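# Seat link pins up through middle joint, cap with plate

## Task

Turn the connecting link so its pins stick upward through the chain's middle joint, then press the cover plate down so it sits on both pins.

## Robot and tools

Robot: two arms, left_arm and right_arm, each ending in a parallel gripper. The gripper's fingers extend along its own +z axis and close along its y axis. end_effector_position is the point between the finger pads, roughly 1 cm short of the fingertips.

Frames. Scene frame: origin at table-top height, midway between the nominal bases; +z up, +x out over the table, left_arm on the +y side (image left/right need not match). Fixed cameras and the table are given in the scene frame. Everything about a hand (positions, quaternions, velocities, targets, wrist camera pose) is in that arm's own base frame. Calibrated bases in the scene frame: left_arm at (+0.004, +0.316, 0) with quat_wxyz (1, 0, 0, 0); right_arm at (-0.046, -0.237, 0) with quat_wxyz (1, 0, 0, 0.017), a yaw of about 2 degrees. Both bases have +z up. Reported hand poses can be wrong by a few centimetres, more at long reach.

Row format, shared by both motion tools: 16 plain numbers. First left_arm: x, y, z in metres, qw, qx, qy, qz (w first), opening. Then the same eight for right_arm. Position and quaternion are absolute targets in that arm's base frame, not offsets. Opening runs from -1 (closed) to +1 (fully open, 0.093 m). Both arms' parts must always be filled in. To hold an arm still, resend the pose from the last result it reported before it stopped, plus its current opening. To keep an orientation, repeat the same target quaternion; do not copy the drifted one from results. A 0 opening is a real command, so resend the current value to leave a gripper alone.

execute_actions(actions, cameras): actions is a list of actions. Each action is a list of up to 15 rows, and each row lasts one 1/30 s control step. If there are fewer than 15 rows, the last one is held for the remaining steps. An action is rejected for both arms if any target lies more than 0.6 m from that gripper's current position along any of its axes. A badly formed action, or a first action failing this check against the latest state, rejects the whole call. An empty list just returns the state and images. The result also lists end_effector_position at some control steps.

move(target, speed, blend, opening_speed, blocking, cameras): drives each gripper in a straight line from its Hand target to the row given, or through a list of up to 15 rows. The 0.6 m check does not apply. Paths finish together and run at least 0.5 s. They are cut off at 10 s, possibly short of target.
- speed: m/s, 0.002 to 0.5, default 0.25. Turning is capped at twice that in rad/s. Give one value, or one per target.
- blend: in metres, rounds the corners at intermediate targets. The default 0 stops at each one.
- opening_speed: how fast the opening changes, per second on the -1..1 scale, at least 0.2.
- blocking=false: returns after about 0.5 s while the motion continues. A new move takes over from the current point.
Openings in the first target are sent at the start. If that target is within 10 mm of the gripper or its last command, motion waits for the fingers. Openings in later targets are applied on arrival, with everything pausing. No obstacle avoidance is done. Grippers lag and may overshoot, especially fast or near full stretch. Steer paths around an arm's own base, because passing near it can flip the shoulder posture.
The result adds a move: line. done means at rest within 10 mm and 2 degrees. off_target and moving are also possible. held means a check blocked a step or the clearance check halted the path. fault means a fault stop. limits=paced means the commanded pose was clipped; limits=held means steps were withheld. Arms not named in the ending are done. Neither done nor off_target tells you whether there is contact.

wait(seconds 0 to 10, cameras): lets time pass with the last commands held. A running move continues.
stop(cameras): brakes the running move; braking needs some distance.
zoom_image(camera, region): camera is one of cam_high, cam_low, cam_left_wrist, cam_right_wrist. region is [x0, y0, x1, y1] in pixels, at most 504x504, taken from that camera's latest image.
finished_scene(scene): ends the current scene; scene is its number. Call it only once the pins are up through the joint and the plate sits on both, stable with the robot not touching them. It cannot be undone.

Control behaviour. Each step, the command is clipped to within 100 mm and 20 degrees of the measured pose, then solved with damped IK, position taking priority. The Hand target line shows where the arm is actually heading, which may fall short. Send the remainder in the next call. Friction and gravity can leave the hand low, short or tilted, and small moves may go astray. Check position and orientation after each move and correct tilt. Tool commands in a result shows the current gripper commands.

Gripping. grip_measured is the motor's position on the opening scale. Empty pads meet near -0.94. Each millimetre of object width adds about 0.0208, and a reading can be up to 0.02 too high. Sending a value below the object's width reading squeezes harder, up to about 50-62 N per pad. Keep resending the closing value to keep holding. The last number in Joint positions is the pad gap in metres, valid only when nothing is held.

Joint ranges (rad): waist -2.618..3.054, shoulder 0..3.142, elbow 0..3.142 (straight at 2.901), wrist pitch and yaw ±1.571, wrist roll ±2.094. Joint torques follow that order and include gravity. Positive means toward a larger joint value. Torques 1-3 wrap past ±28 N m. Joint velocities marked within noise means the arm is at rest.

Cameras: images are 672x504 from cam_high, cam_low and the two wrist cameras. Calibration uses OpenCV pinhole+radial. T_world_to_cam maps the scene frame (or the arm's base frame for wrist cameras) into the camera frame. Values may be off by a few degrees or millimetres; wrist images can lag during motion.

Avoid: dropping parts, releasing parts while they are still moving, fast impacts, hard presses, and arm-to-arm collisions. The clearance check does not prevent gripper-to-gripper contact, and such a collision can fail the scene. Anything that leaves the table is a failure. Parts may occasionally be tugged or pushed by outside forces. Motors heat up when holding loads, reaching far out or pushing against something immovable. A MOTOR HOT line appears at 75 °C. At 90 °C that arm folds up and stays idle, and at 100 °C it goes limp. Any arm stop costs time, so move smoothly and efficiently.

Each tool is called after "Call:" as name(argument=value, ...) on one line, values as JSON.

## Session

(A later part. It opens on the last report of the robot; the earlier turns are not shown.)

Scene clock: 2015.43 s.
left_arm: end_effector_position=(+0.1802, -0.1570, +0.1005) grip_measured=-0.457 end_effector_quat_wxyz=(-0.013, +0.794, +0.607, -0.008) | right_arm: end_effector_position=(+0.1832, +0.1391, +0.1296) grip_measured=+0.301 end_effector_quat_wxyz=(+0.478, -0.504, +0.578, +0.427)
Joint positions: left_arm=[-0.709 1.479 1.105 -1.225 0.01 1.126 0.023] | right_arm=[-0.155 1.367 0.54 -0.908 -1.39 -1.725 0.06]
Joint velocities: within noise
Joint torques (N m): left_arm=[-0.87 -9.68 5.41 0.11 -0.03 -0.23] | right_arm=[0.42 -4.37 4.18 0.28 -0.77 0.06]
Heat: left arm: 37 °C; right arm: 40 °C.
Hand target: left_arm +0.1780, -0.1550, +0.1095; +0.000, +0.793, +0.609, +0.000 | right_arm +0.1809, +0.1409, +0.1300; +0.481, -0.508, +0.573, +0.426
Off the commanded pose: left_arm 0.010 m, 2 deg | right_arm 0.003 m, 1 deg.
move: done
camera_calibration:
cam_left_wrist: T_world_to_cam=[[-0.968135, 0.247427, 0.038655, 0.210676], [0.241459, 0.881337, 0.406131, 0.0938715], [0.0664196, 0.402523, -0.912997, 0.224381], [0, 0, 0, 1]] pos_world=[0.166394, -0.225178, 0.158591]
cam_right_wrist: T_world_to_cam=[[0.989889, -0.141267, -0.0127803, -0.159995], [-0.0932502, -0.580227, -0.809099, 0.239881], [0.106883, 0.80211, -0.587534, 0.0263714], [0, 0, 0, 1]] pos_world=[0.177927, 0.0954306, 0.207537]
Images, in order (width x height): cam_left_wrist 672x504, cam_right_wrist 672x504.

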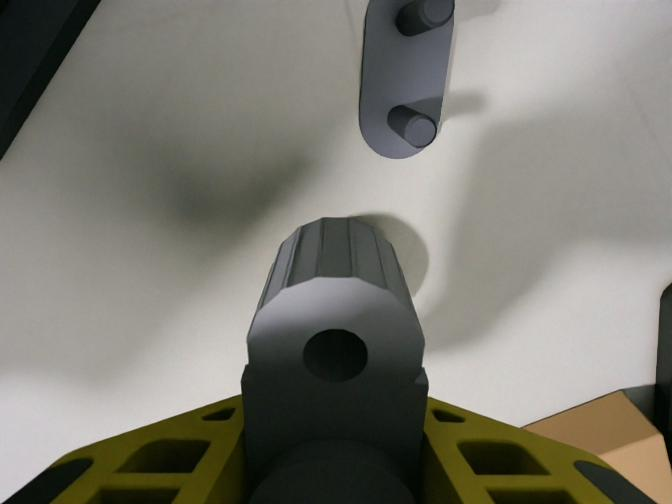

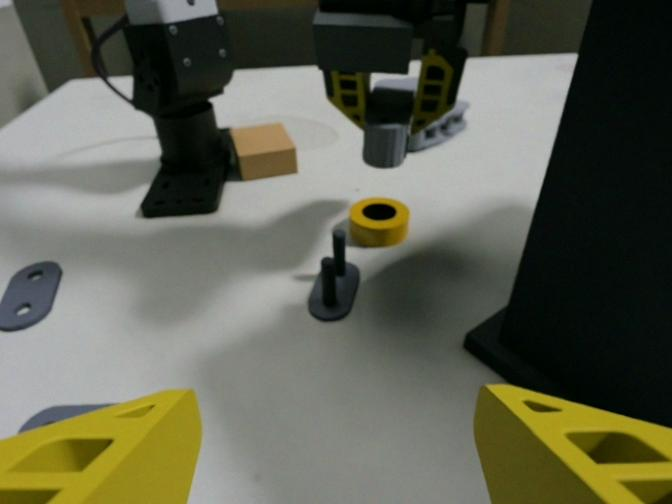

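Call:
move(target=[[0.1495,-0.169,0.095,0.0198,0.7934,0.6088,0.0069,-0.64,0.1809,0.141,0.13,0.4815,-0.5076,0.5737,0.4259,0.3]], speed=0.1, cameras=["cam_left_wrist","cam_right_wrist"])

Call:
zoom_image(camera="cam_right_wrist", region=[280, 100, 420, 320])

Scene clock: 2119.23 s.
left_arm: end_effector_position=(+0.1464, -0.1677, +0.0874) grip_measured=-0.457 end_effector_quat_wxyz=(-0.003, +0.794, +0.608, -0.005) | right_arm: end_effector_position=(+0.1832, +0.1391, +0.1296) grip_measured=+0.301 end_effector_quat_wxyz=(+0.478, -0.504, +0.578, +0.427)
Joint positions: left_arm=[-0.846 1.403 0.988 -1.163 0.009 0.988 0.023] | right_arm=[-0.155 1.367 0.54 -0.908 -1.39 -1.725 0.06]
Joint velocities: within noise
Joint torques (N m): left_arm=[-1.02 -8.69 5.33 0.4 -0.13 -0.27] | right_arm=[0.4 -4.29 4.1 0.28 -0.78 0.05]
Heat: left arm: 43 °C; right arm: 40 °C.
Hand target: left_arm +0.1495, -0.1690, +0.0950; +0.020, +0.793, +0.609, +0.006 | right_arm +0.1809, +0.1409, +0.1300; +0.481, -0.508, +0.573, +0.426
Off the commanded pose: left_arm 0.008 m, 3 deg | right_arm 0.003 m, 1 deg.
move: off_target (left_arm)
camera_calibration:
cam_left_wrist: T_world_to_cam=[[-0.969073, 0.245941, 0.0202655, 0.182564], [0.233275, 0.886174, 0.400349, 0.119338], [0.0805035, 0.392694, -0.916139, 0.215528], [0, 0, 0, 1]] pos_world=[0.131729, -0.235291, 0.145977]
cam_right_wrist: T_world_to_cam=[[0.989889, -0.141267, -0.0127803, -0.159995], [-0.0932502, -0.580227, -0.809099, 0.239881], [0.106883, 0.80211, -0.587534, 0.0263714], [0, 0, 0, 1]] pos_world=[0.177927, 0.0954306, 0.207537]
Images, in order (width x height): cam_left_wrist 672x504, cam_right_wrist 672x504.

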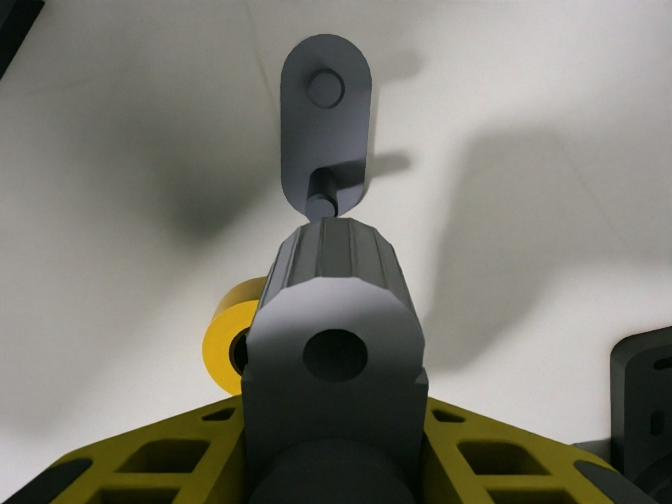

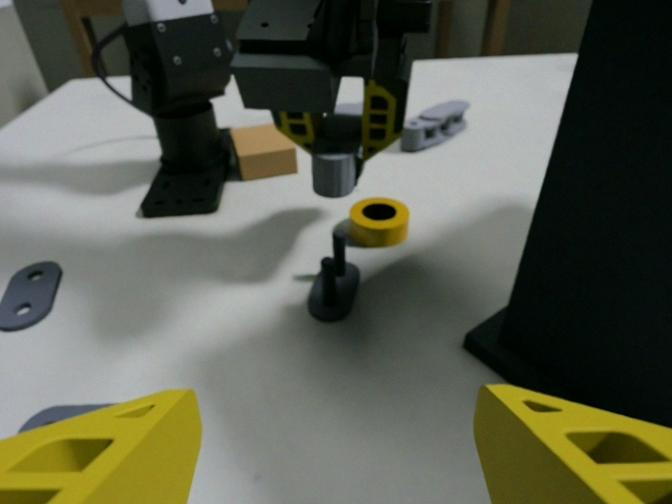

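Scaled by 2.291 from the camera's 672x504 image, which has a finer 960x720 frame.

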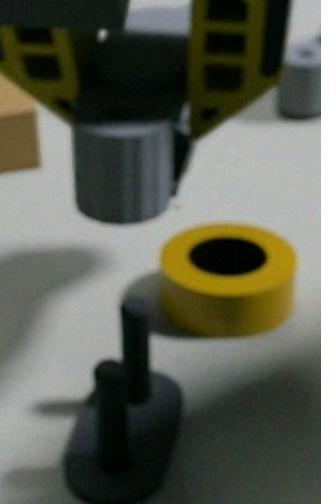

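Call:
move(target=[[0.1526,-0.1722,0.073,0.0296,0.7930,0.6085,0.0107,-0.64,0.1809,0.141,0.13,0.4815,-0.5076,0.5737,0.4259,0.3]], speed=0.06, cameras=["cam_left_wrist","cam_right_wrist"])

Call:
zoom_image(camera="cam_right_wrist", region=[280, 100, 420, 320])

Call:
zoom_image(camera="cam_left_wrist", region=[236, 100, 436, 400])

Scene clock: 2182.53 s.
left_arm: end_effector_position=(+0.1485, -0.1704, +0.0684) grip_measured=-0.457 end_effector_quat_wxyz=(+0.012, +0.794, +0.608, -0.002) | right_arm: end_effector_position=(+0.1832, +0.1391, +0.1296) grip_measured=+0.301 end_effector_quat_wxyz=(+0.478, -0.504, +0.578, +0.427)
Joint positions: left_arm=[-0.85 1.403 0.91 -1.054 0.005 0.983 0.023] | right_arm=[-0.155 1.367 0.54 -0.908 -1.39 -1.725 0.06]
Joint velocities: within noise
Joint torques (N m): left_arm=[-1.01 -7.1 5.33 0.52 -0.17 -0.28] | right_arm=[0.31 -4.37 4.34 0.25 -0.77 0.04]
Heat: left arm: 40 °C; right arm: 39 °C.
Hand target: left_arm +0.1525, -0.1723, +0.0732; +0.030, +0.793, +0.609, +0.010 | right_arm +0.1809, +0.1409, +0.1300; +0.481, -0.508, +0.573, +0.426
Off the commanded pose: left_arm 0.006 m, 2 deg | right_arm 0.003 m, 1 deg.
move: done
camera_calibration:
cam_left_wrist: T_world_to_cam=[[-0.96932, 0.245664, -0.00819361, 0.187625], [0.223436, 0.894528, 0.387163, 0.132607], [0.102441, 0.373454, -0.921975, 0.19282], [0, 0, 0, 1]] pos_world=[0.132487, -0.236723, 0.127972]
cam_right_wrist: T_world_to_cam=[[0.989889, -0.141267, -0.0127803, -0.159995], [-0.0932502, -0.580227, -0.809099, 0.239881], [0.106883, 0.80211, -0.587534, 0.0263714], [0, 0, 0, 1]] pos_world=[0.177927, 0.0954306, 0.207537]
Images, in order (width x height): cam_left_wrist 672x504, cam_right_wrist 672x504.

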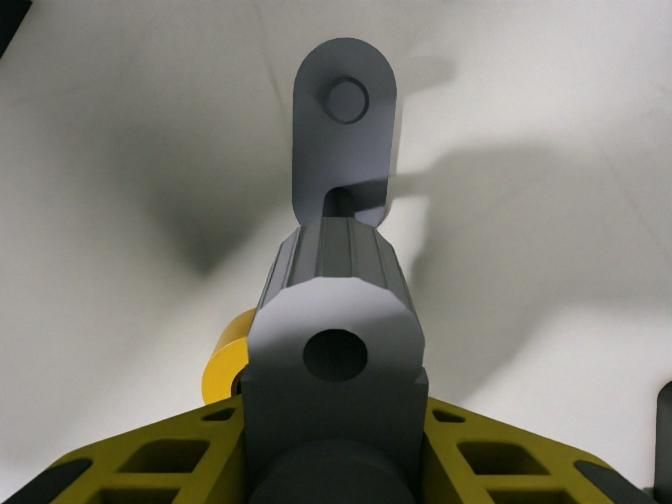

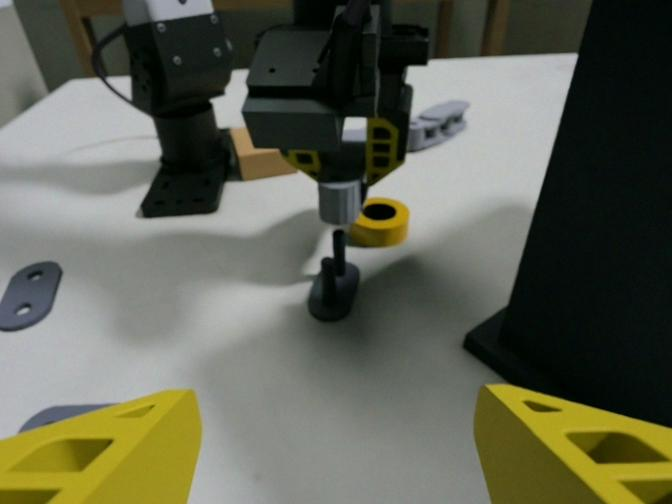

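Scaled by 2.291 from the camera's 672x504 image, which has a finer 960x720 frame.

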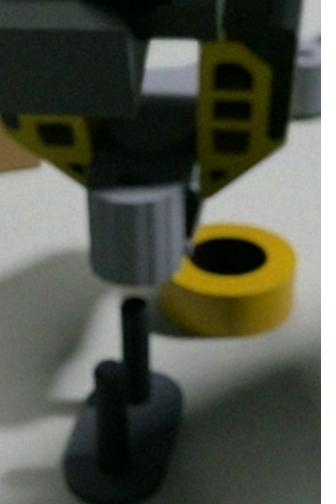

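Scaled by 1.680 from the camera's 672x504 image, which has a finer 960x720 frame.

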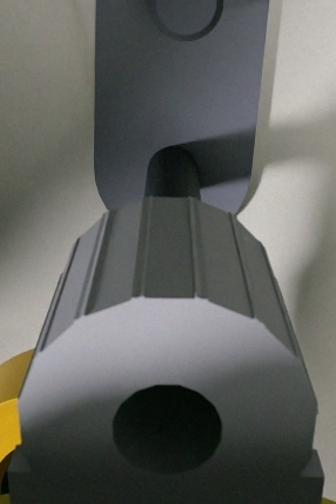

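Call:
move(target=[[0.1517,-0.1725,0.060,0.0296,0.7930,0.6085,0.0107,-0.64,0.1809,0.141,0.13,0.4815,-0.5076,0.5737,0.4259,0.3]], speed=0.04, cameras=["cam_left_wrist","cam_right_wrist"])

Call:
zoom_image(camera="cam_right_wrist", region=[280, 100, 420, 320])

Call:
zoom_image(camera="cam_left_wrist", region=[236, 100, 436, 400])

Scene clock: 2197.80 s.
left_arm: end_effector_position=(+0.1477, -0.1706, +0.0578) grip_measured=-0.457 end_effector_quat_wxyz=(+0.018, +0.794, +0.608, -0.001) | right_arm: end_effector_position=(+0.1832, +0.1391, +0.1296) grip_measured=+0.301 end_effector_quat_wxyz=(+0.478, -0.504, +0.578, +0.427)
Joint positions: left_arm=[-0.854 1.403 0.866 -0.999 0.004 0.979 0.023] | right_arm=[-0.155 1.367 0.54 -0.908 -1.39 -1.725 0.06]
Joint velocities: within noise
Joint torques (N m): left_arm=[-1.01 -5.82 5.33 0.54 -0.16 -0.27] | right_arm=[0.5 -4.37 4.19 0.29 -0.75 0.03]
Heat: left arm: 39 °C; right arm: 39 °C.
Hand target: left_arm +0.1516, -0.1726, +0.0601; +0.030, +0.793, +0.609, +0.010 | right_arm +0.1809, +0.1409, +0.1300; +0.481, -0.508, +0.573, +0.426
Off the commanded pose: left_arm 0.005 m, 2 deg | right_arm 0.003 m, 1 deg.
move: done
camera_calibration:
cam_left_wrist: T_world_to_cam=[[-0.969224, 0.245533, -0.0178618, 0.187364], [0.220316, 0.897475, 0.382099, 0.138356], [0.109849, 0.366404, -0.923949, 0.181065], [0, 0, 0, 1]] pos_world=[0.131226, -0.236519, 0.117776]
cam_right_wrist: T_world_to_cam=[[0.989889, -0.141267, -0.0127803, -0.159995], [-0.0932502, -0.580227, -0.809099, 0.239881], [0.106883, 0.80211, -0.587534, 0.0263714], [0, 0, 0, 1]] pos_world=[0.177927, 0.0954306, 0.207537]
Images, in order (width x height): cam_left_wrist 672x504, cam_right_wrist 672x504.

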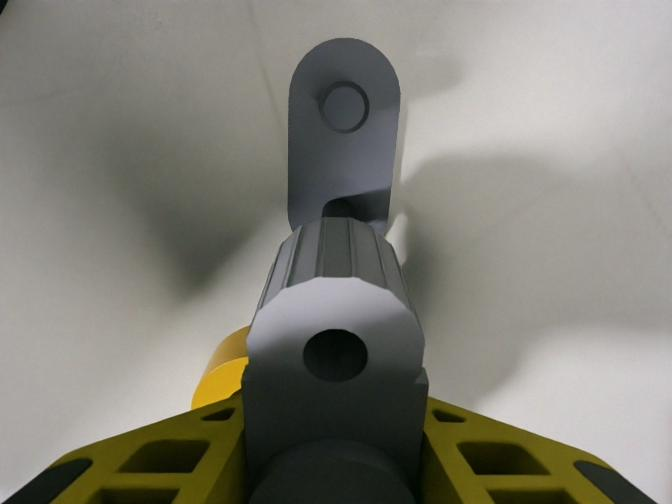

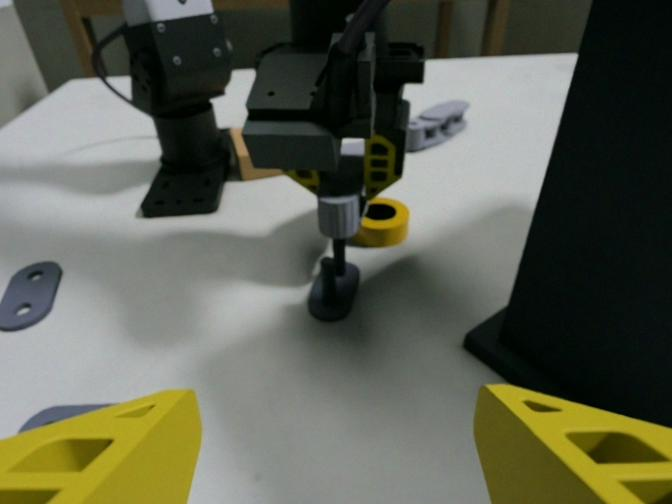

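Scaled by 2.291 from the camera's 672x504 image, which has a finer 960x720 frame.

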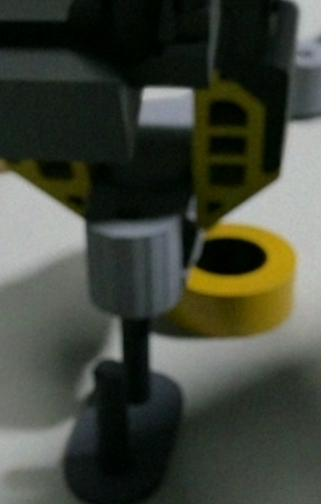

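Scaled by 1.680 from the camera's 672x504 image, which has a finer 960x720 frame.

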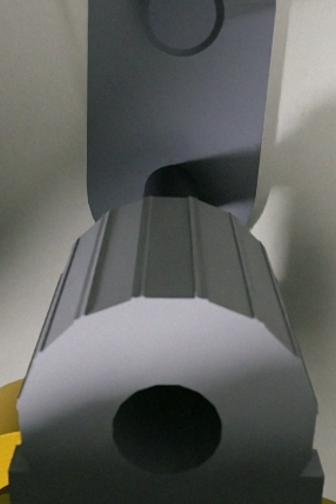

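Call:
move(target=[[0.1512,-0.1725,0.048,0.0185,0.7934,0.6086,0.0110,-0.64,0.1809,0.141,0.13,0.4815,-0.5076,0.5737,0.4259,0.3]], speed=0.03, cameras=["cam_left_wrist","cam_right_wrist"])

Call:
zoom_image(camera="cam_right_wrist", region=[280, 100, 420, 320])

Call:
zoom_image(camera="cam_left_wrist", region=[236, 100, 436, 400])

Scene clock: 2207.83 s.
left_arm: end_effector_position=(+0.1483, -0.1708, +0.0488) grip_measured=-0.457 end_effector_quat_wxyz=(+0.014, +0.793, +0.609, +0.000) | right_arm: end_effector_position=(+0.1832, +0.1391, +0.1296) grip_measured=+0.301 end_effector_quat_wxyz=(+0.478, -0.504, +0.578, +0.427)
Joint positions: left_arm=[-0.854 1.425 0.847 -0.965 0.002 0.977 0.023] | right_arm=[-0.155 1.367 0.54 -0.908 -1.39 -1.725 0.06]
Joint velocities: within noise
Joint torques (N m): left_arm=[-1.33 -4.49 5.29 0.53 -0.14 -0.28] | right_arm=[0.2 -4.53 4.18 0.29 -0.77 0.03]
Heat: left arm: 39 °C; right arm: 39 °C.
Hand target: left_arm +0.1511, -0.1725, +0.0481; +0.019, +0.793, +0.608, +0.011 | right_arm +0.1809, +0.1409, +0.1300; +0.481, -0.508, +0.573, +0.426
Off the commanded pose: left_arm 0.003 m, 1 deg | right_arm 0.003 m, 1 deg.
move: done
camera_calibration:
cam_left_wrist: T_world_to_cam=[[-0.96995, 0.243004, -0.0121009, 0.187144], [0.219488, 0.895381, 0.38745, 0.141379], [0.104987, 0.373151, -0.921811, 0.174501], [0, 0, 0, 1]] pos_world=[0.132169, -0.237179, 0.108344]
cam_right_wrist: T_world_to_cam=[[0.989889, -0.141267, -0.0127803, -0.159995], [-0.0932502, -0.580227, -0.809099, 0.239881], [0.106883, 0.80211, -0.587534, 0.0263714], [0, 0, 0, 1]] pos_world=[0.177927, 0.0954306, 0.207537]
Images, in order (width x height): cam_left_wrist 672x504, cam_right_wrist 672x504.

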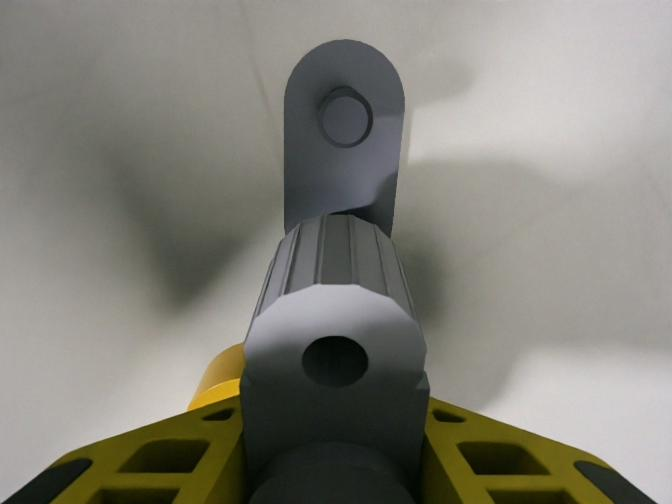

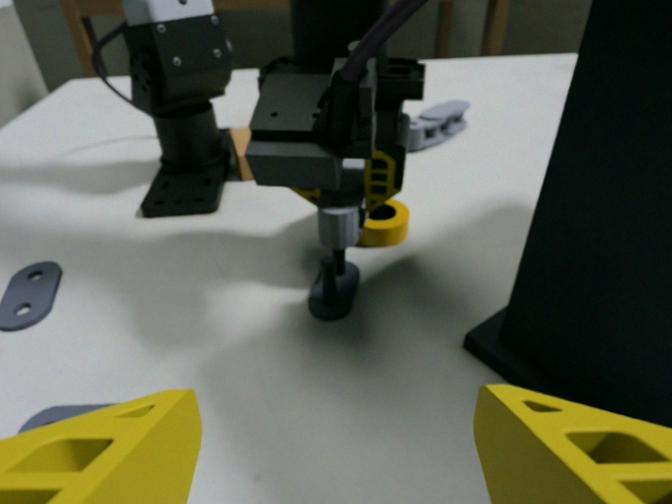

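Scaled by 2.291 from the camera's 672x504 image, which has a finer 960x720 frame.

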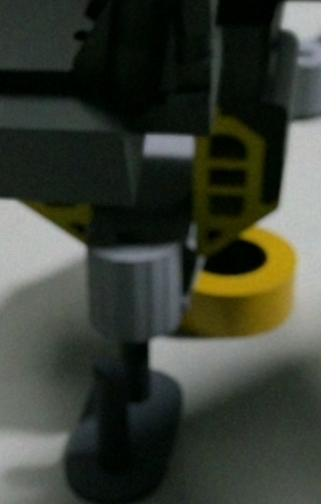

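Scaled by 1.680 from the camera's 672x504 image, which has a finer 960x720 frame.

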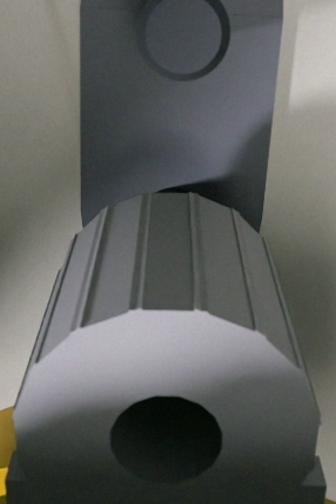

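Call:
move(target=[[0.1512,-0.1725,0.054,0.0185,0.7934,0.6086,0.0110,-0.64,0.1809,0.141,0.13,0.4815,-0.5076,0.5737,0.4259,0.3],[0.1508,-0.1742,0.054,0.0185,0.7934,0.6086,0.0110,-0.64,0.1809,0.141,0.13,0.4815,-0.5076,0.5737,0.4259,0.3],[0.1508,-0.1742,0.046,0.0185,0.7934,0.6086,0.0110,-0.64,0.1809,0.141,0.13,0.4815,-0.5076,0.5737,0.4259,0.3]], speed=0.03, cameras=["cam_left_wrist","cam_right_wrist"])

Call:
zoom_image(camera="cam_right_wrist", region=[280, 100, 420, 320])

Scene clock: 2232.20 s.
left_arm: end_effector_position=(+0.1477, -0.1726, +0.0474) grip_measured=-0.457 end_effector_quat_wxyz=(+0.013, +0.794, +0.608, +0.001) | right_arm: end_effector_position=(+0.1832, +0.1391, +0.1296) grip_measured=+0.301 end_effector_quat_wxyz=(+0.478, -0.504, +0.578, +0.427)
Joint positions: left_arm=[-0.863 1.431 0.847 -0.96 0 0.971 0.023] | right_arm=[-0.155 1.367 0.54 -0.908 -1.39 -1.725 0.06]
Joint velocities: within noise
Joint torques (N m): left_arm=[-1.05 -4.48 5.08 0.52 -0.15 -0.29] | right_arm=[0.39 -4.33 4.15 0.25 -0.76 0.08]
Heat: left arm: 37 °C; right arm: 39 °C.
Hand target: left_arm +0.1508, -0.1742, +0.0462; +0.019, +0.793, +0.609, +0.011 | right_arm +0.1809, +0.1409, +0.1300; +0.481, -0.508, +0.573, +0.426
Off the commanded pose: left_arm 0.004 m, 1 deg | right_arm 0.003 m, 1 deg.
move: done
camera_calibration:
cam_left_wrist: T_world_to_cam=[[-0.969204, 0.24593, -0.0126964, 0.187414], [0.221733, 0.893953, 0.389464, 0.142928], [0.107131, 0.374655, -0.920954, 0.173925], [0, 0, 0, 1]] pos_world=[0.131318, -0.239023, 0.106891]
cam_right_wrist: T_world_to_cam=[[0.989889, -0.141267, -0.0127803, -0.159995], [-0.0932502, -0.580227, -0.809099, 0.239881], [0.106883, 0.80211, -0.587534, 0.0263714], [0, 0, 0, 1]] pos_world=[0.177927, 0.0954306, 0.207537]
Images, in order (width x height): cam_left_wrist 672x504, cam_right_wrist 672x504.

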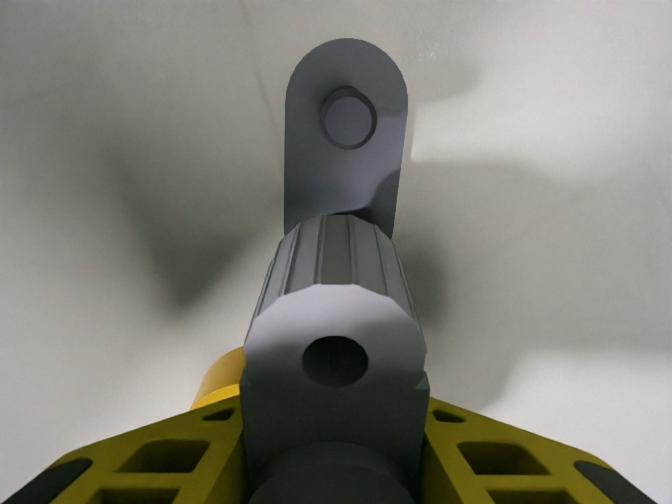

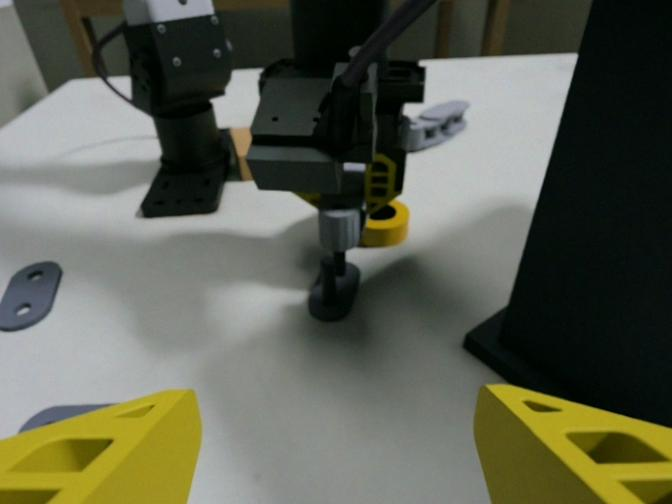

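Scaled by 2.291 from the camera's 672x504 image, which has a finer 960x720 frame.

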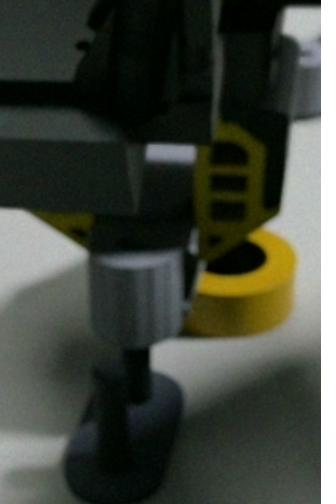

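Call:
move(target=[[0.1508,-0.1742,0.039,0.0185,0.7934,0.6086,0.0110,-0.64,0.1809,0.141,0.13,0.4815,-0.5076,0.5737,0.4259,0.3]], speed=0.03, cameras=["cam_left_wrist","cam_right_wrist"])

Call:
zoom_image(camera="cam_right_wrist", region=[280, 100, 420, 320])

Scene clock: 2237.43 s.
left_arm: end_effector_position=(+0.1480, -0.1723, +0.0417) grip_measured=-0.457 end_effector_quat_wxyz=(+0.014, +0.793, +0.609, +0.002) | right_arm: end_effector_position=(+0.1832, +0.1391, +0.1296) grip_measured=+0.301 end_effector_quat_wxyz=(+0.478, -0.504, +0.578, +0.427)
Joint positions: left_arm=[-0.863 1.439 0.828 -0.933 -0.002 0.97 0.023] | right_arm=[-0.155 1.367 0.54 -0.908 -1.39 -1.725 0.06]
Joint velocities: within noise
Joint torques (N m): left_arm=[-1.05 -4.16 4.85 0.62 -0.13 -0.28] | right_arm=[0.42 -4.29 4.11 0.27 -0.7 0.05]
Heat: left arm: 37 °C; right arm: 39 °C.
Hand target: left_arm +0.1508, -0.1742, +0.0392; +0.019, +0.793, +0.609, +0.011 | right_arm +0.1809, +0.1409, +0.1300; +0.481, -0.508, +0.573, +0.426
Off the commanded pose: left_arm 0.004 m, 1 deg | right_arm 0.003 m, 1 deg.
move: done
camera_calibration:
cam_left_wrist: T_world_to_cam=[[-0.969463, 0.244765, -0.0152458, 0.187516], [0.219599, 0.894099, 0.390336, 0.145197], [0.109172, 0.375068, -0.920546, 0.16824], [0, 0, 0, 1]] pos_world=[0.131538, -0.23882, 0.101056]
cam_right_wrist: T_world_to_cam=[[0.989889, -0.141267, -0.0127803, -0.159995], [-0.0932502, -0.580227, -0.809099, 0.239881], [0.106883, 0.80211, -0.587534, 0.0263714], [0, 0, 0, 1]] pos_world=[0.177927, 0.0954306, 0.207537]
Images, in order (width x height): cam_left_wrist 672x504, cam_right_wrist 672x504.

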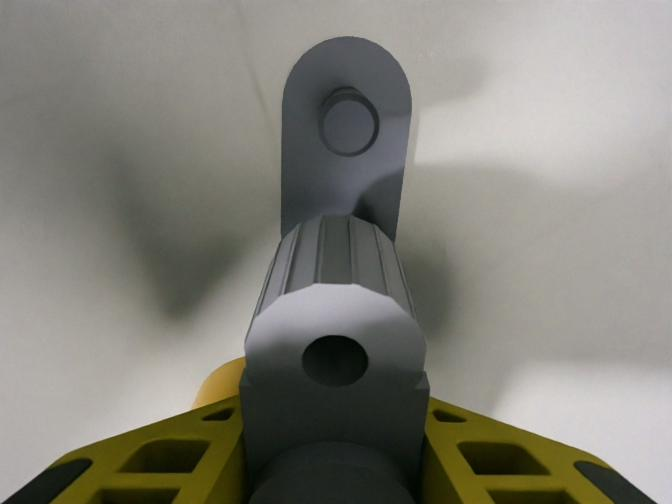

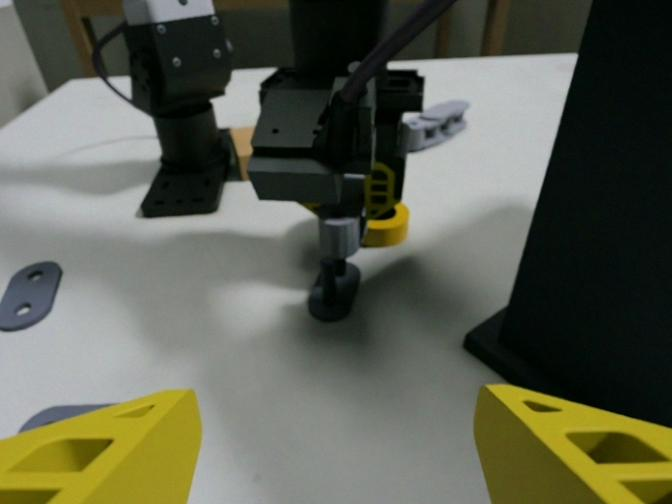

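Scaled by 2.291 from the camera's 672x504 image, which has a finer 960x720 frame.

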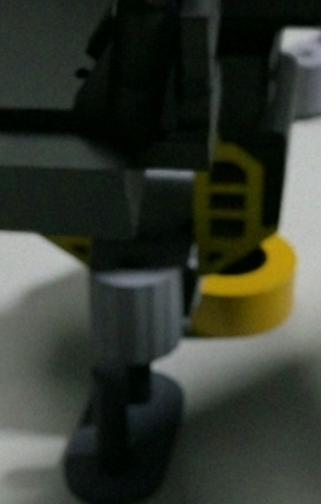

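Call:
move(target=[[0.1508,-0.1742,0.0295,0.0185,0.7934,0.6086,0.0110,-0.64,0.1809,0.141,0.13,0.4815,-0.5076,0.5737,0.4259,0.3],[0.1508,-0.1742,0.0215,0.0185,0.7934,0.6086,0.0110,-0.64,0.1809,0.141,0.13,0.4815,-0.5076,0.5737,0.4259,0.3]], speed=0.03, cameras=["cam_left_wrist","cam_right_wrist"])

Call:
zoom_image(camera="cam_right_wrist", region=[280, 100, 420, 320])

Call:
zoom_image(camera="cam_left_wrist", region=[236, 100, 436, 400])

Scene clock: 2249.60 s.
left_arm: end_effector_position=(+0.1477, -0.1753, +0.0352) grip_measured=-0.457 end_effector_quat_wxyz=(+0.023, +0.794, +0.607, +0.001) | right_arm: end_effector_position=(+0.1832, +0.1391, +0.1296) grip_measured=+0.301 end_effector_quat_wxyz=(+0.478, -0.504, +0.578, +0.427)
Joint positions: left_arm=[-0.87 1.441 0.802 -0.887 0.001 0.965 0.023] | right_arm=[-0.155 1.367 0.54 -0.908 -1.39 -1.725 0.06]
Joint velocities: within noise
Joint torques (N m): left_arm=[-0.4 -1.63 2.97 0.95 -0.16 -0.23] | right_arm=[0.39 -4.14 4.25 0.3 -0.76 0.1]
Heat: left arm: 36 °C; right arm: 39 °C.
Hand target: left_arm +0.1501, -0.1735, +0.0225; +0.018, +0.793, +0.608, +0.011 | right_arm +0.1809, +0.1409, +0.1300; +0.481, -0.508, +0.573, +0.426
Off the commanded pose: left_arm 0.014 m, 1 deg | right_arm 0.003 m, 1 deg.
move: off_target (left_arm)
camera_calibration:
cam_left_wrist: T_world_to_cam=[[-0.968593, 0.24714, -0.0273819, 0.188597], [0.21876, 0.899317, 0.378645, 0.151828], [0.118203, 0.360763, -0.925137, 0.159735], [0, 0, 0, 1]] pos_world=[0.130579, -0.240778, 0.0954516]
cam_right_wrist: T_world_to_cam=[[0.989889, -0.141267, -0.0127803, -0.159995], [-0.0932502, -0.580227, -0.809099, 0.239881], [0.106883, 0.80211, -0.587534, 0.0263714], [0, 0, 0, 1]] pos_world=[0.177927, 0.0954306, 0.207537]
Images, in order (width x height): cam_left_wrist 672x504, cam_right_wrist 672x504.

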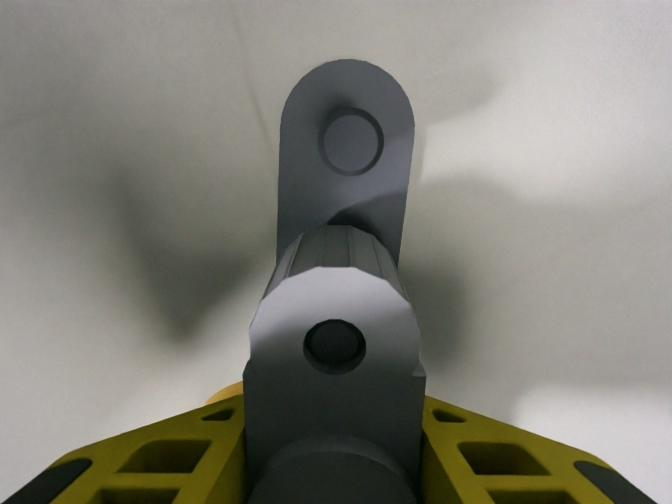

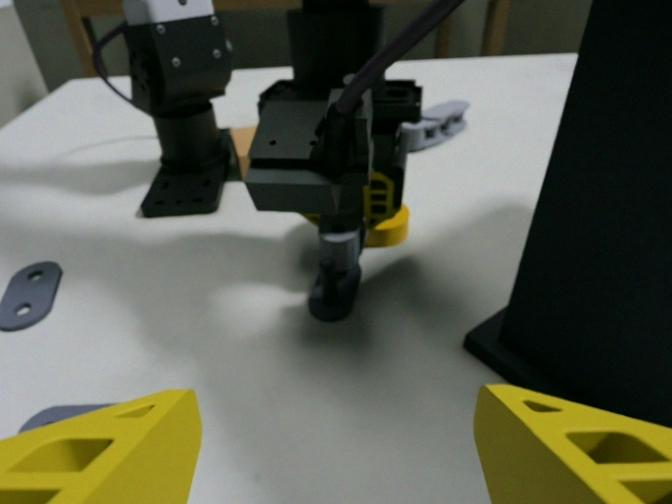

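Scaled by 2.291 from the camera's 672x504 image, which has a finer 960x720 frame.

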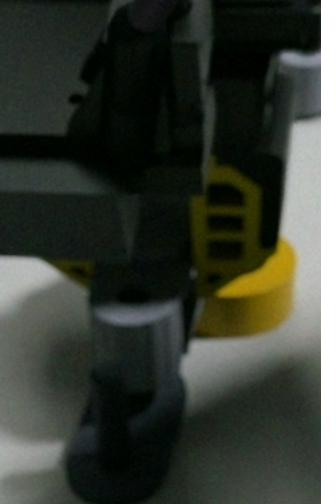

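Scaled by 1.680 from the camera's 672x504 image, which has a finer 960x720 frame.

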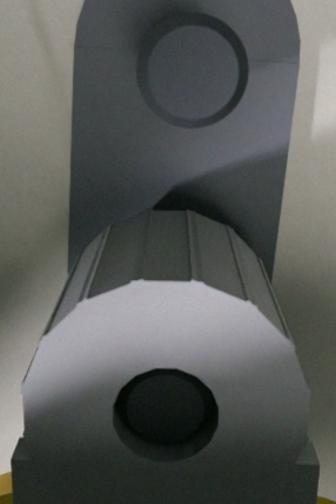

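Call:
move(target=[[0.1508,-0.1750,0.042,0.0185,0.7934,0.6086,0.0110,-0.64,0.1809,0.141,0.13,0.4815,-0.5076,0.5737,0.4259,0.3],[0.1445,-0.1755,0.043,0.0193,0.7361,0.6761,0.0093,-0.64,0.1809,0.141,0.13,0.4815,-0.5076,0.5737,0.4259,0.3],[0.1390,-0.1765,0.043,0.0201,0.6756,0.7370,0.0076,-0.64,0.1809,0.141,0.13,0.4815,-0.5076,0.5737,0.4259,0.3]], speed=0.04, cameras=["cam_left_wrist","cam_right_wrist"])

Scene clock: 2272.23 s.
left_arm: end_effector_position=(+0.1368, -0.1757, +0.0362) grip_measured=-0.457 end_effector_quat_wxyz=(+0.008, +0.676, +0.737, +0.000) | right_arm: end_effector_position=(+0.1832, +0.1391, +0.1296) grip_measured=+0.301 end_effector_quat_wxyz=(+0.478, -0.504, +0.578, +0.427)
Joint positions: left_arm=[-0.911 1.441 0.807 -0.921 -0.003 0.574 0.023] | right_arm=[-0.155 1.367 0.54 -0.908 -1.39 -1.725 0.06]
Joint velocities: left_arm=[-0.022 -0.007 -0.012 -0.022 -0.154 -0.081 -0.001] | right_arm=[within noise]
Joint torques (N m): left_arm=[-1.07 -7.21 5.93 0.27 -0.15 -0.28] | right_arm=[0.38 -4.27 4.27 0.34 -0.75 0.01]
Heat: left arm: 35 °C; right arm: 39 °C.
Hand target: left_arm +0.1390, -0.1766, +0.0429; +0.020, +0.676, +0.737, +0.007 | right_arm +0.1809, +0.1409, +0.1300; +0.481, -0.508, +0.573, +0.426
Off the commanded pose: left_arm 0.007 m, 2 deg | right_arm 0.003 m, 1 deg.
move: done
camera_calibration:
cam_left_wrist: T_world_to_cam=[[-0.994952, -0.100331, -0.00190603, 0.119815], [-0.0930347, 0.915144, 0.392245, 0.199172], [-0.0376101, 0.390442, -0.919859, 0.18838], [0, 0, 0, 1]] pos_world=[0.144825, -0.243802, 0.0953873]
cam_right_wrist: T_world_to_cam=[[0.989889, -0.141267, -0.0127803, -0.159995], [-0.0932502, -0.580227, -0.809099, 0.239881], [0.106883, 0.80211, -0.587534, 0.0263714], [0, 0, 0, 1]] pos_world=[0.177927, 0.0954306, 0.207537]
Images, in order (width x height): cam_left_wrist 672x504, cam_right_wrist 672x504.

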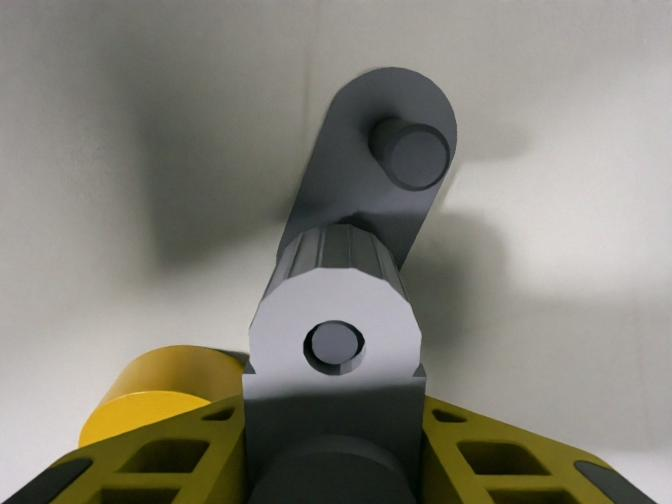

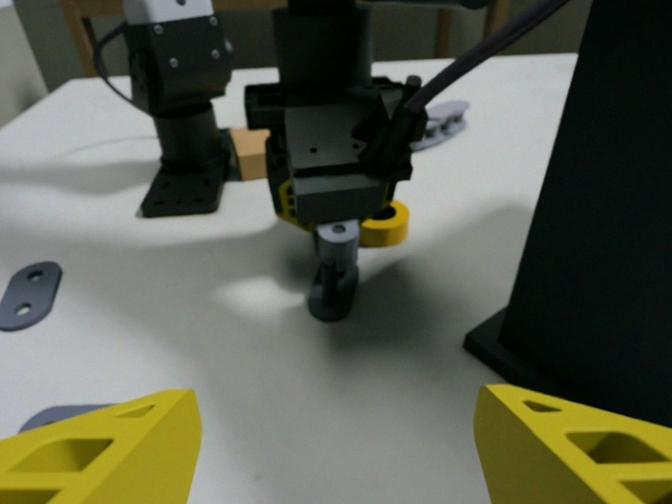

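Call:
move(target=[[0.1390,-0.1765,0.033,0.0201,0.6756,0.7370,0.0076,-0.64,0.1809,0.141,0.13,0.4815,-0.5076,0.5737,0.4259,0.3],[0.1390,-0.1765,0.021,0.0201,0.6756,0.7370,0.0076,-0.64,0.1809,0.141,0.13,0.4815,-0.5076,0.5737,0.4259,0.3]], speed=0.04, cameras=["cam_left_wrist","cam_right_wrist"])

Scene clock: 2280.13 s.
left_arm: end_effector_position=(+0.1360, -0.1746, +0.0218) grip_measured=-0.457 end_effector_quat_wxyz=(+0.013, +0.676, +0.737, -0.001) | right_arm: end_effector_position=(+0.1832, +0.1391, +0.1296) grip_measured=+0.301 end_effector_quat_wxyz=(+0.478, -0.504, +0.578, +0.427)
Joint positions: left_arm=[-0.911 1.453 0.754 -0.847 -0.003 0.573 0.023] | right_arm=[-0.155 1.367 0.54 -0.908 -1.39 -1.725 0.06]
Joint velocities: within noise
Joint torques (N m): left_arm=[-1.09 -4.45 5.12 0.53 -0.16 -0.28] | right_arm=[0.39 -4.25 4.25 0.28 -0.72 0.05]
Heat: left arm: 36 °C; right arm: 39 °C.
Hand target: left_arm +0.1389, -0.1766, +0.0211; +0.020, +0.676, +0.737, +0.007 | right_arm +0.1809, +0.1409, +0.1300; +0.481, -0.508, +0.573, +0.426
Off the commanded pose: left_arm 0.004 m, 1 deg | right_arm 0.003 m, 1 deg.
move: done
camera_calibration:
cam_left_wrist: T_world_to_cam=[[-0.99485, -0.101123, -0.00694957, 0.119051], [-0.0960002, 0.918004, 0.384776, 0.204856], [-0.0325301, 0.383461, -0.922984, 0.172884], [0, 0, 0, 1]] pos_world=[0.143728, -0.242314, 0.0815734]
cam_right_wrist: T_world_to_cam=[[0.989889, -0.141267, -0.0127803, -0.159995], [-0.0932502, -0.580227, -0.809099, 0.239881], [0.106883, 0.80211, -0.587534, 0.0263714], [0, 0, 0, 1]] pos_world=[0.177927, 0.0954306, 0.207537]
Images, in order (width x height): cam_left_wrist 672x504, cam_right_wrist 672x504.

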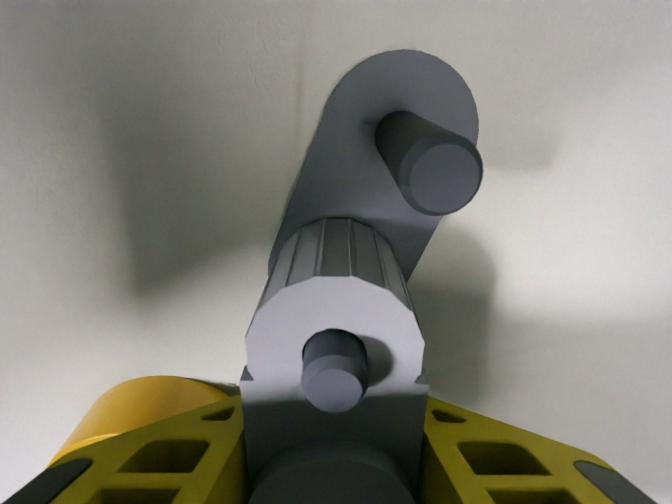

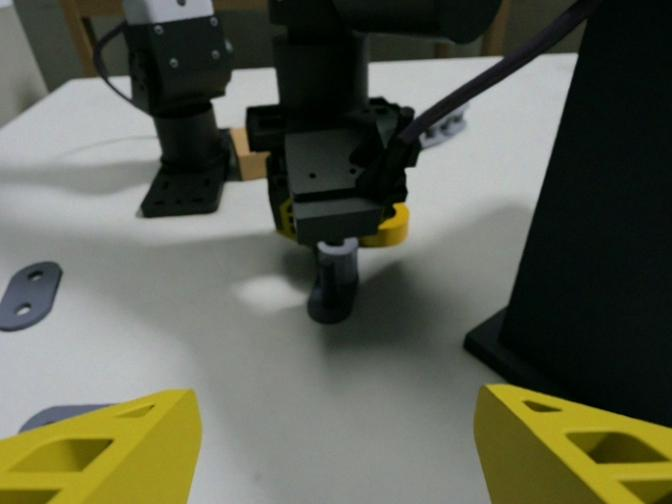

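Call:
move(target=[[0.1390,-0.1760,0.025,0.0201,0.6756,0.7370,0.0076,-0.1,0.1809,0.141,0.13,0.4815,-0.5076,0.5737,0.4259,0.3],[0.1390,-0.1740,0.11,0.0201,0.6756,0.7370,0.0076,-0.1,0.1809,0.141,0.13,0.4815,-0.5076,0.5737,0.4259,0.3],[0.17,-0.04,0.28,0.3339,0.2034,0.9174,-0.074,0.3,0.1809,0.141,0.13,0.4815,-0.5076,0.5737,0.4259,0.3]], speed=[0.05,0.1,0.25], opening_speed=0.6, cameras=["cam_left_wrist","cam_right_wrist"])

Scene clock: 2294.87 s.
left_arm: end_effector_position=(+0.1694, -0.0386, +0.2687) grip_measured=+0.298 end_effector_quat_wxyz=(+0.317, +0.199, +0.925, -0.073) | right_arm: end_effector_position=(+0.1832, +0.1391, +0.1296) grip_measured=+0.301 end_effector_quat_wxyz=(+0.478, -0.504, +0.578, +0.427)
Joint positions: left_arm=[0.07 0.809 1.247 -1.411 0.304 0.4 0.06] | right_arm=[-0.155 1.367 0.54 -0.908 -1.39 -1.725 0.06]
Joint velocities: within noise
Joint torques (N m): left_arm=[0.69 0.36 7.58 1.39 0.35 -0.07] | right_arm=[0.23 -4.15 4.34 0.25 -0.77 0.05]
Heat: left arm: 36 °C; right arm: 39 °C.
Hand target: left_arm +0.1698, -0.0400, +0.2798; +0.334, +0.203, +0.917, -0.074 | right_arm +0.1809, +0.1409, +0.1300; +0.481, -0.508, +0.573, +0.426
Off the commanded pose: left_arm 0.011 m, 2 deg | right_arm 0.003 m, 1 deg.
move: off_target (left_arm); target 3's new opening was sent with left_arm's hand 0.011 m and 2 deg from that target
camera_calibration:
cam_left_wrist: T_world_to_cam=[[-0.408737, -0.912323, 0.0244993, 0.0287013], [-0.887492, 0.391066, -0.243773, 0.270828], [0.212819, -0.121382, -0.969523, 0.301177], [0, 0, 0, 1]] pos_world=[0.187993, -0.0431694, 0.357315]
cam_right_wrist: T_world_to_cam=[[0.989889, -0.141267, -0.0127803, -0.159995], [-0.0932502, -0.580227, -0.809099, 0.239881], [0.106883, 0.80211, -0.587534, 0.0263714], [0, 0, 0, 1]] pos_world=[0.177927, 0.0954306, 0.207537]
Images, in order (width x height): cam_left_wrist 672x504, cam_right_wrist 672x504.

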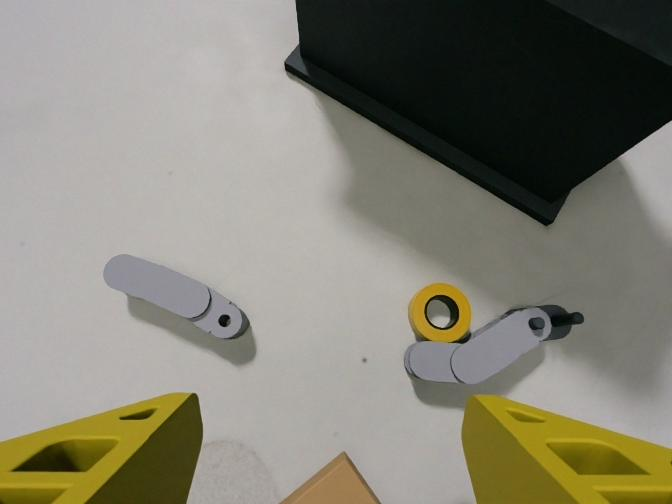

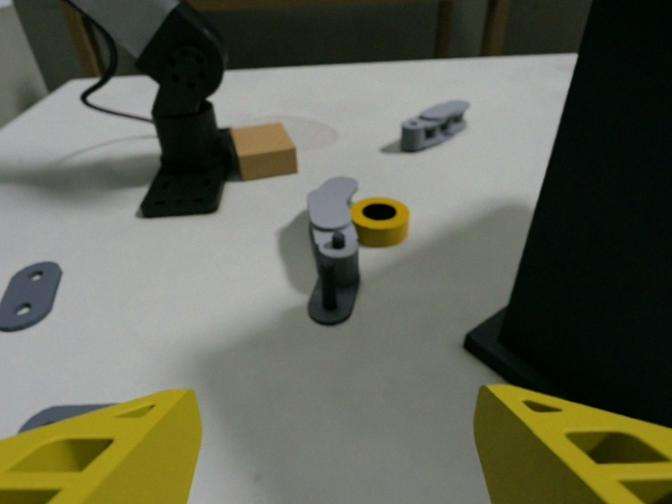

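Call:
move(target=[[0.278,0.045,0.10,0.0,-0.3827,0.9239,0.0,-0.05,0.1809,0.141,0.13,0.4815,-0.5076,0.5737,0.4259,0.3]], speed=0.25, cameras=["cam_left_wrist"])

Scene clock: 2320.83 s.
left_arm: end_effector_position=(+0.2677, +0.0386, +0.0948) grip_measured=-0.048 end_effector_quat_wxyz=(-0.017, -0.375, +0.927, -0.005) | right_arm: end_effector_position=(+0.1832, +0.1391, +0.1296) grip_measured=+0.301 end_effector_quat_wxyz=(+0.478, -0.504, +0.578, +0.427)
Joint positions: left_arm=[0.154 1.604 1.203 -1.2 0.017 -0.615 0.043] | right_arm=[-0.155 1.367 0.54 -0.908 -1.39 -1.725 0.06]
Joint velocities: within noise
Joint torques (N m): left_arm=[0.54 -5.65 8.12 0.37 -0.19 -0.3] | right_arm=[0.38 -4.1 4.14 0.25 -0.74 0.07]
Heat: left arm: 39 °C; right arm: 38 °C.
Hand target: left_arm +0.2777, +0.0449, +0.1002; +0.000, -0.383, +0.924, +0.000 | right_arm +0.1809, +0.1409, +0.1300; +0.481, -0.508, +0.573, +0.426
Off the commanded pose: left_arm 0.013 m, 2 deg | right_arm 0.003 m, 1 deg.
move: off_target (left_arm)
camera_calibration:
cam_left_wrist: T_world_to_cam=[[0.706088, -0.708108, 0.00480151, -0.160895], [-0.639241, -0.634471, 0.434532, 0.194264], [-0.304649, -0.309887, -0.900644, 0.260231], [0, 0, 0, 1]] pos_world=[0.317067, 0.0899661, 0.150734]
Images, in order (width x height): cam_left_wrist 672x504.

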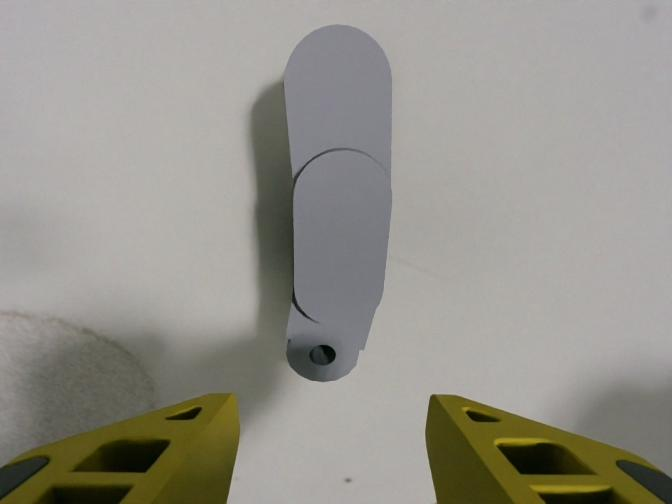

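Call:
move(target=[[0.285,0.052,0.05,0.0,-0.3827,0.9239,0.0,-0.05,0.1809,0.141,0.13,0.4815,-0.5076,0.5737,0.4259,0.3]], speed=0.2, cameras=["cam_left_wrist"])

Scene clock: 2330.37 s.
left_arm: end_effector_position=(+0.2847, +0.0470, +0.0542) grip_measured=-0.048 end_effector_quat_wxyz=(-0.001, -0.383, +0.924, -0.008) | right_arm: end_effector_position=(+0.1832, +0.1391, +0.1296) grip_measured=+0.301 end_effector_quat_wxyz=(+0.478, -0.504, +0.578, +0.427)
Joint positions: left_arm=[0.173 1.681 1.121 -1.01 0.016 -0.614 0.043] | right_arm=[-0.155 1.367 0.54 -0.908 -1.39 -1.725 0.06]
Joint velocities: within noise
Joint torques (N m): left_arm=[0.61 -6.28 4.79 0.53 -0.18 -0.07] | right_arm=[0.35 -4.22 4.07 0.36 -0.8 0.06]
Heat: left arm: 40 °C; right arm: 38 °C.
Hand target: left_arm +0.2849, +0.0519, +0.0501; +0.000, -0.383, +0.924, +0.000 | right_arm +0.1809, +0.1409, +0.1300; +0.481, -0.508, +0.573, +0.426
Off the commanded pose: left_arm 0.007 m, 1 deg | right_arm 0.003 m, 1 deg.
move: done
camera_calibration:
cam_left_wrist: T_world_to_cam=[[0.717994, -0.695706, 0.0218743, -0.171677], [-0.640669, -0.648257, 0.411468, 0.230425], [-0.27208, -0.309446, -0.911162, 0.222744], [0, 0, 0, 1]] pos_world=[0.331494, 0.0988657, 0.111899]
Images, in order (width x height): cam_left_wrist 672x504.

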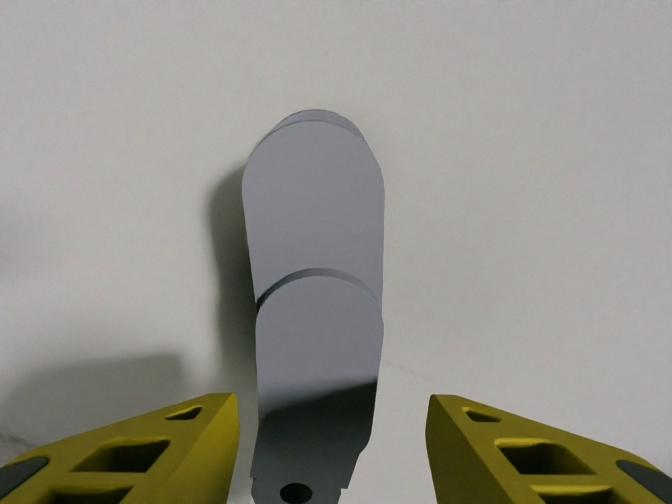

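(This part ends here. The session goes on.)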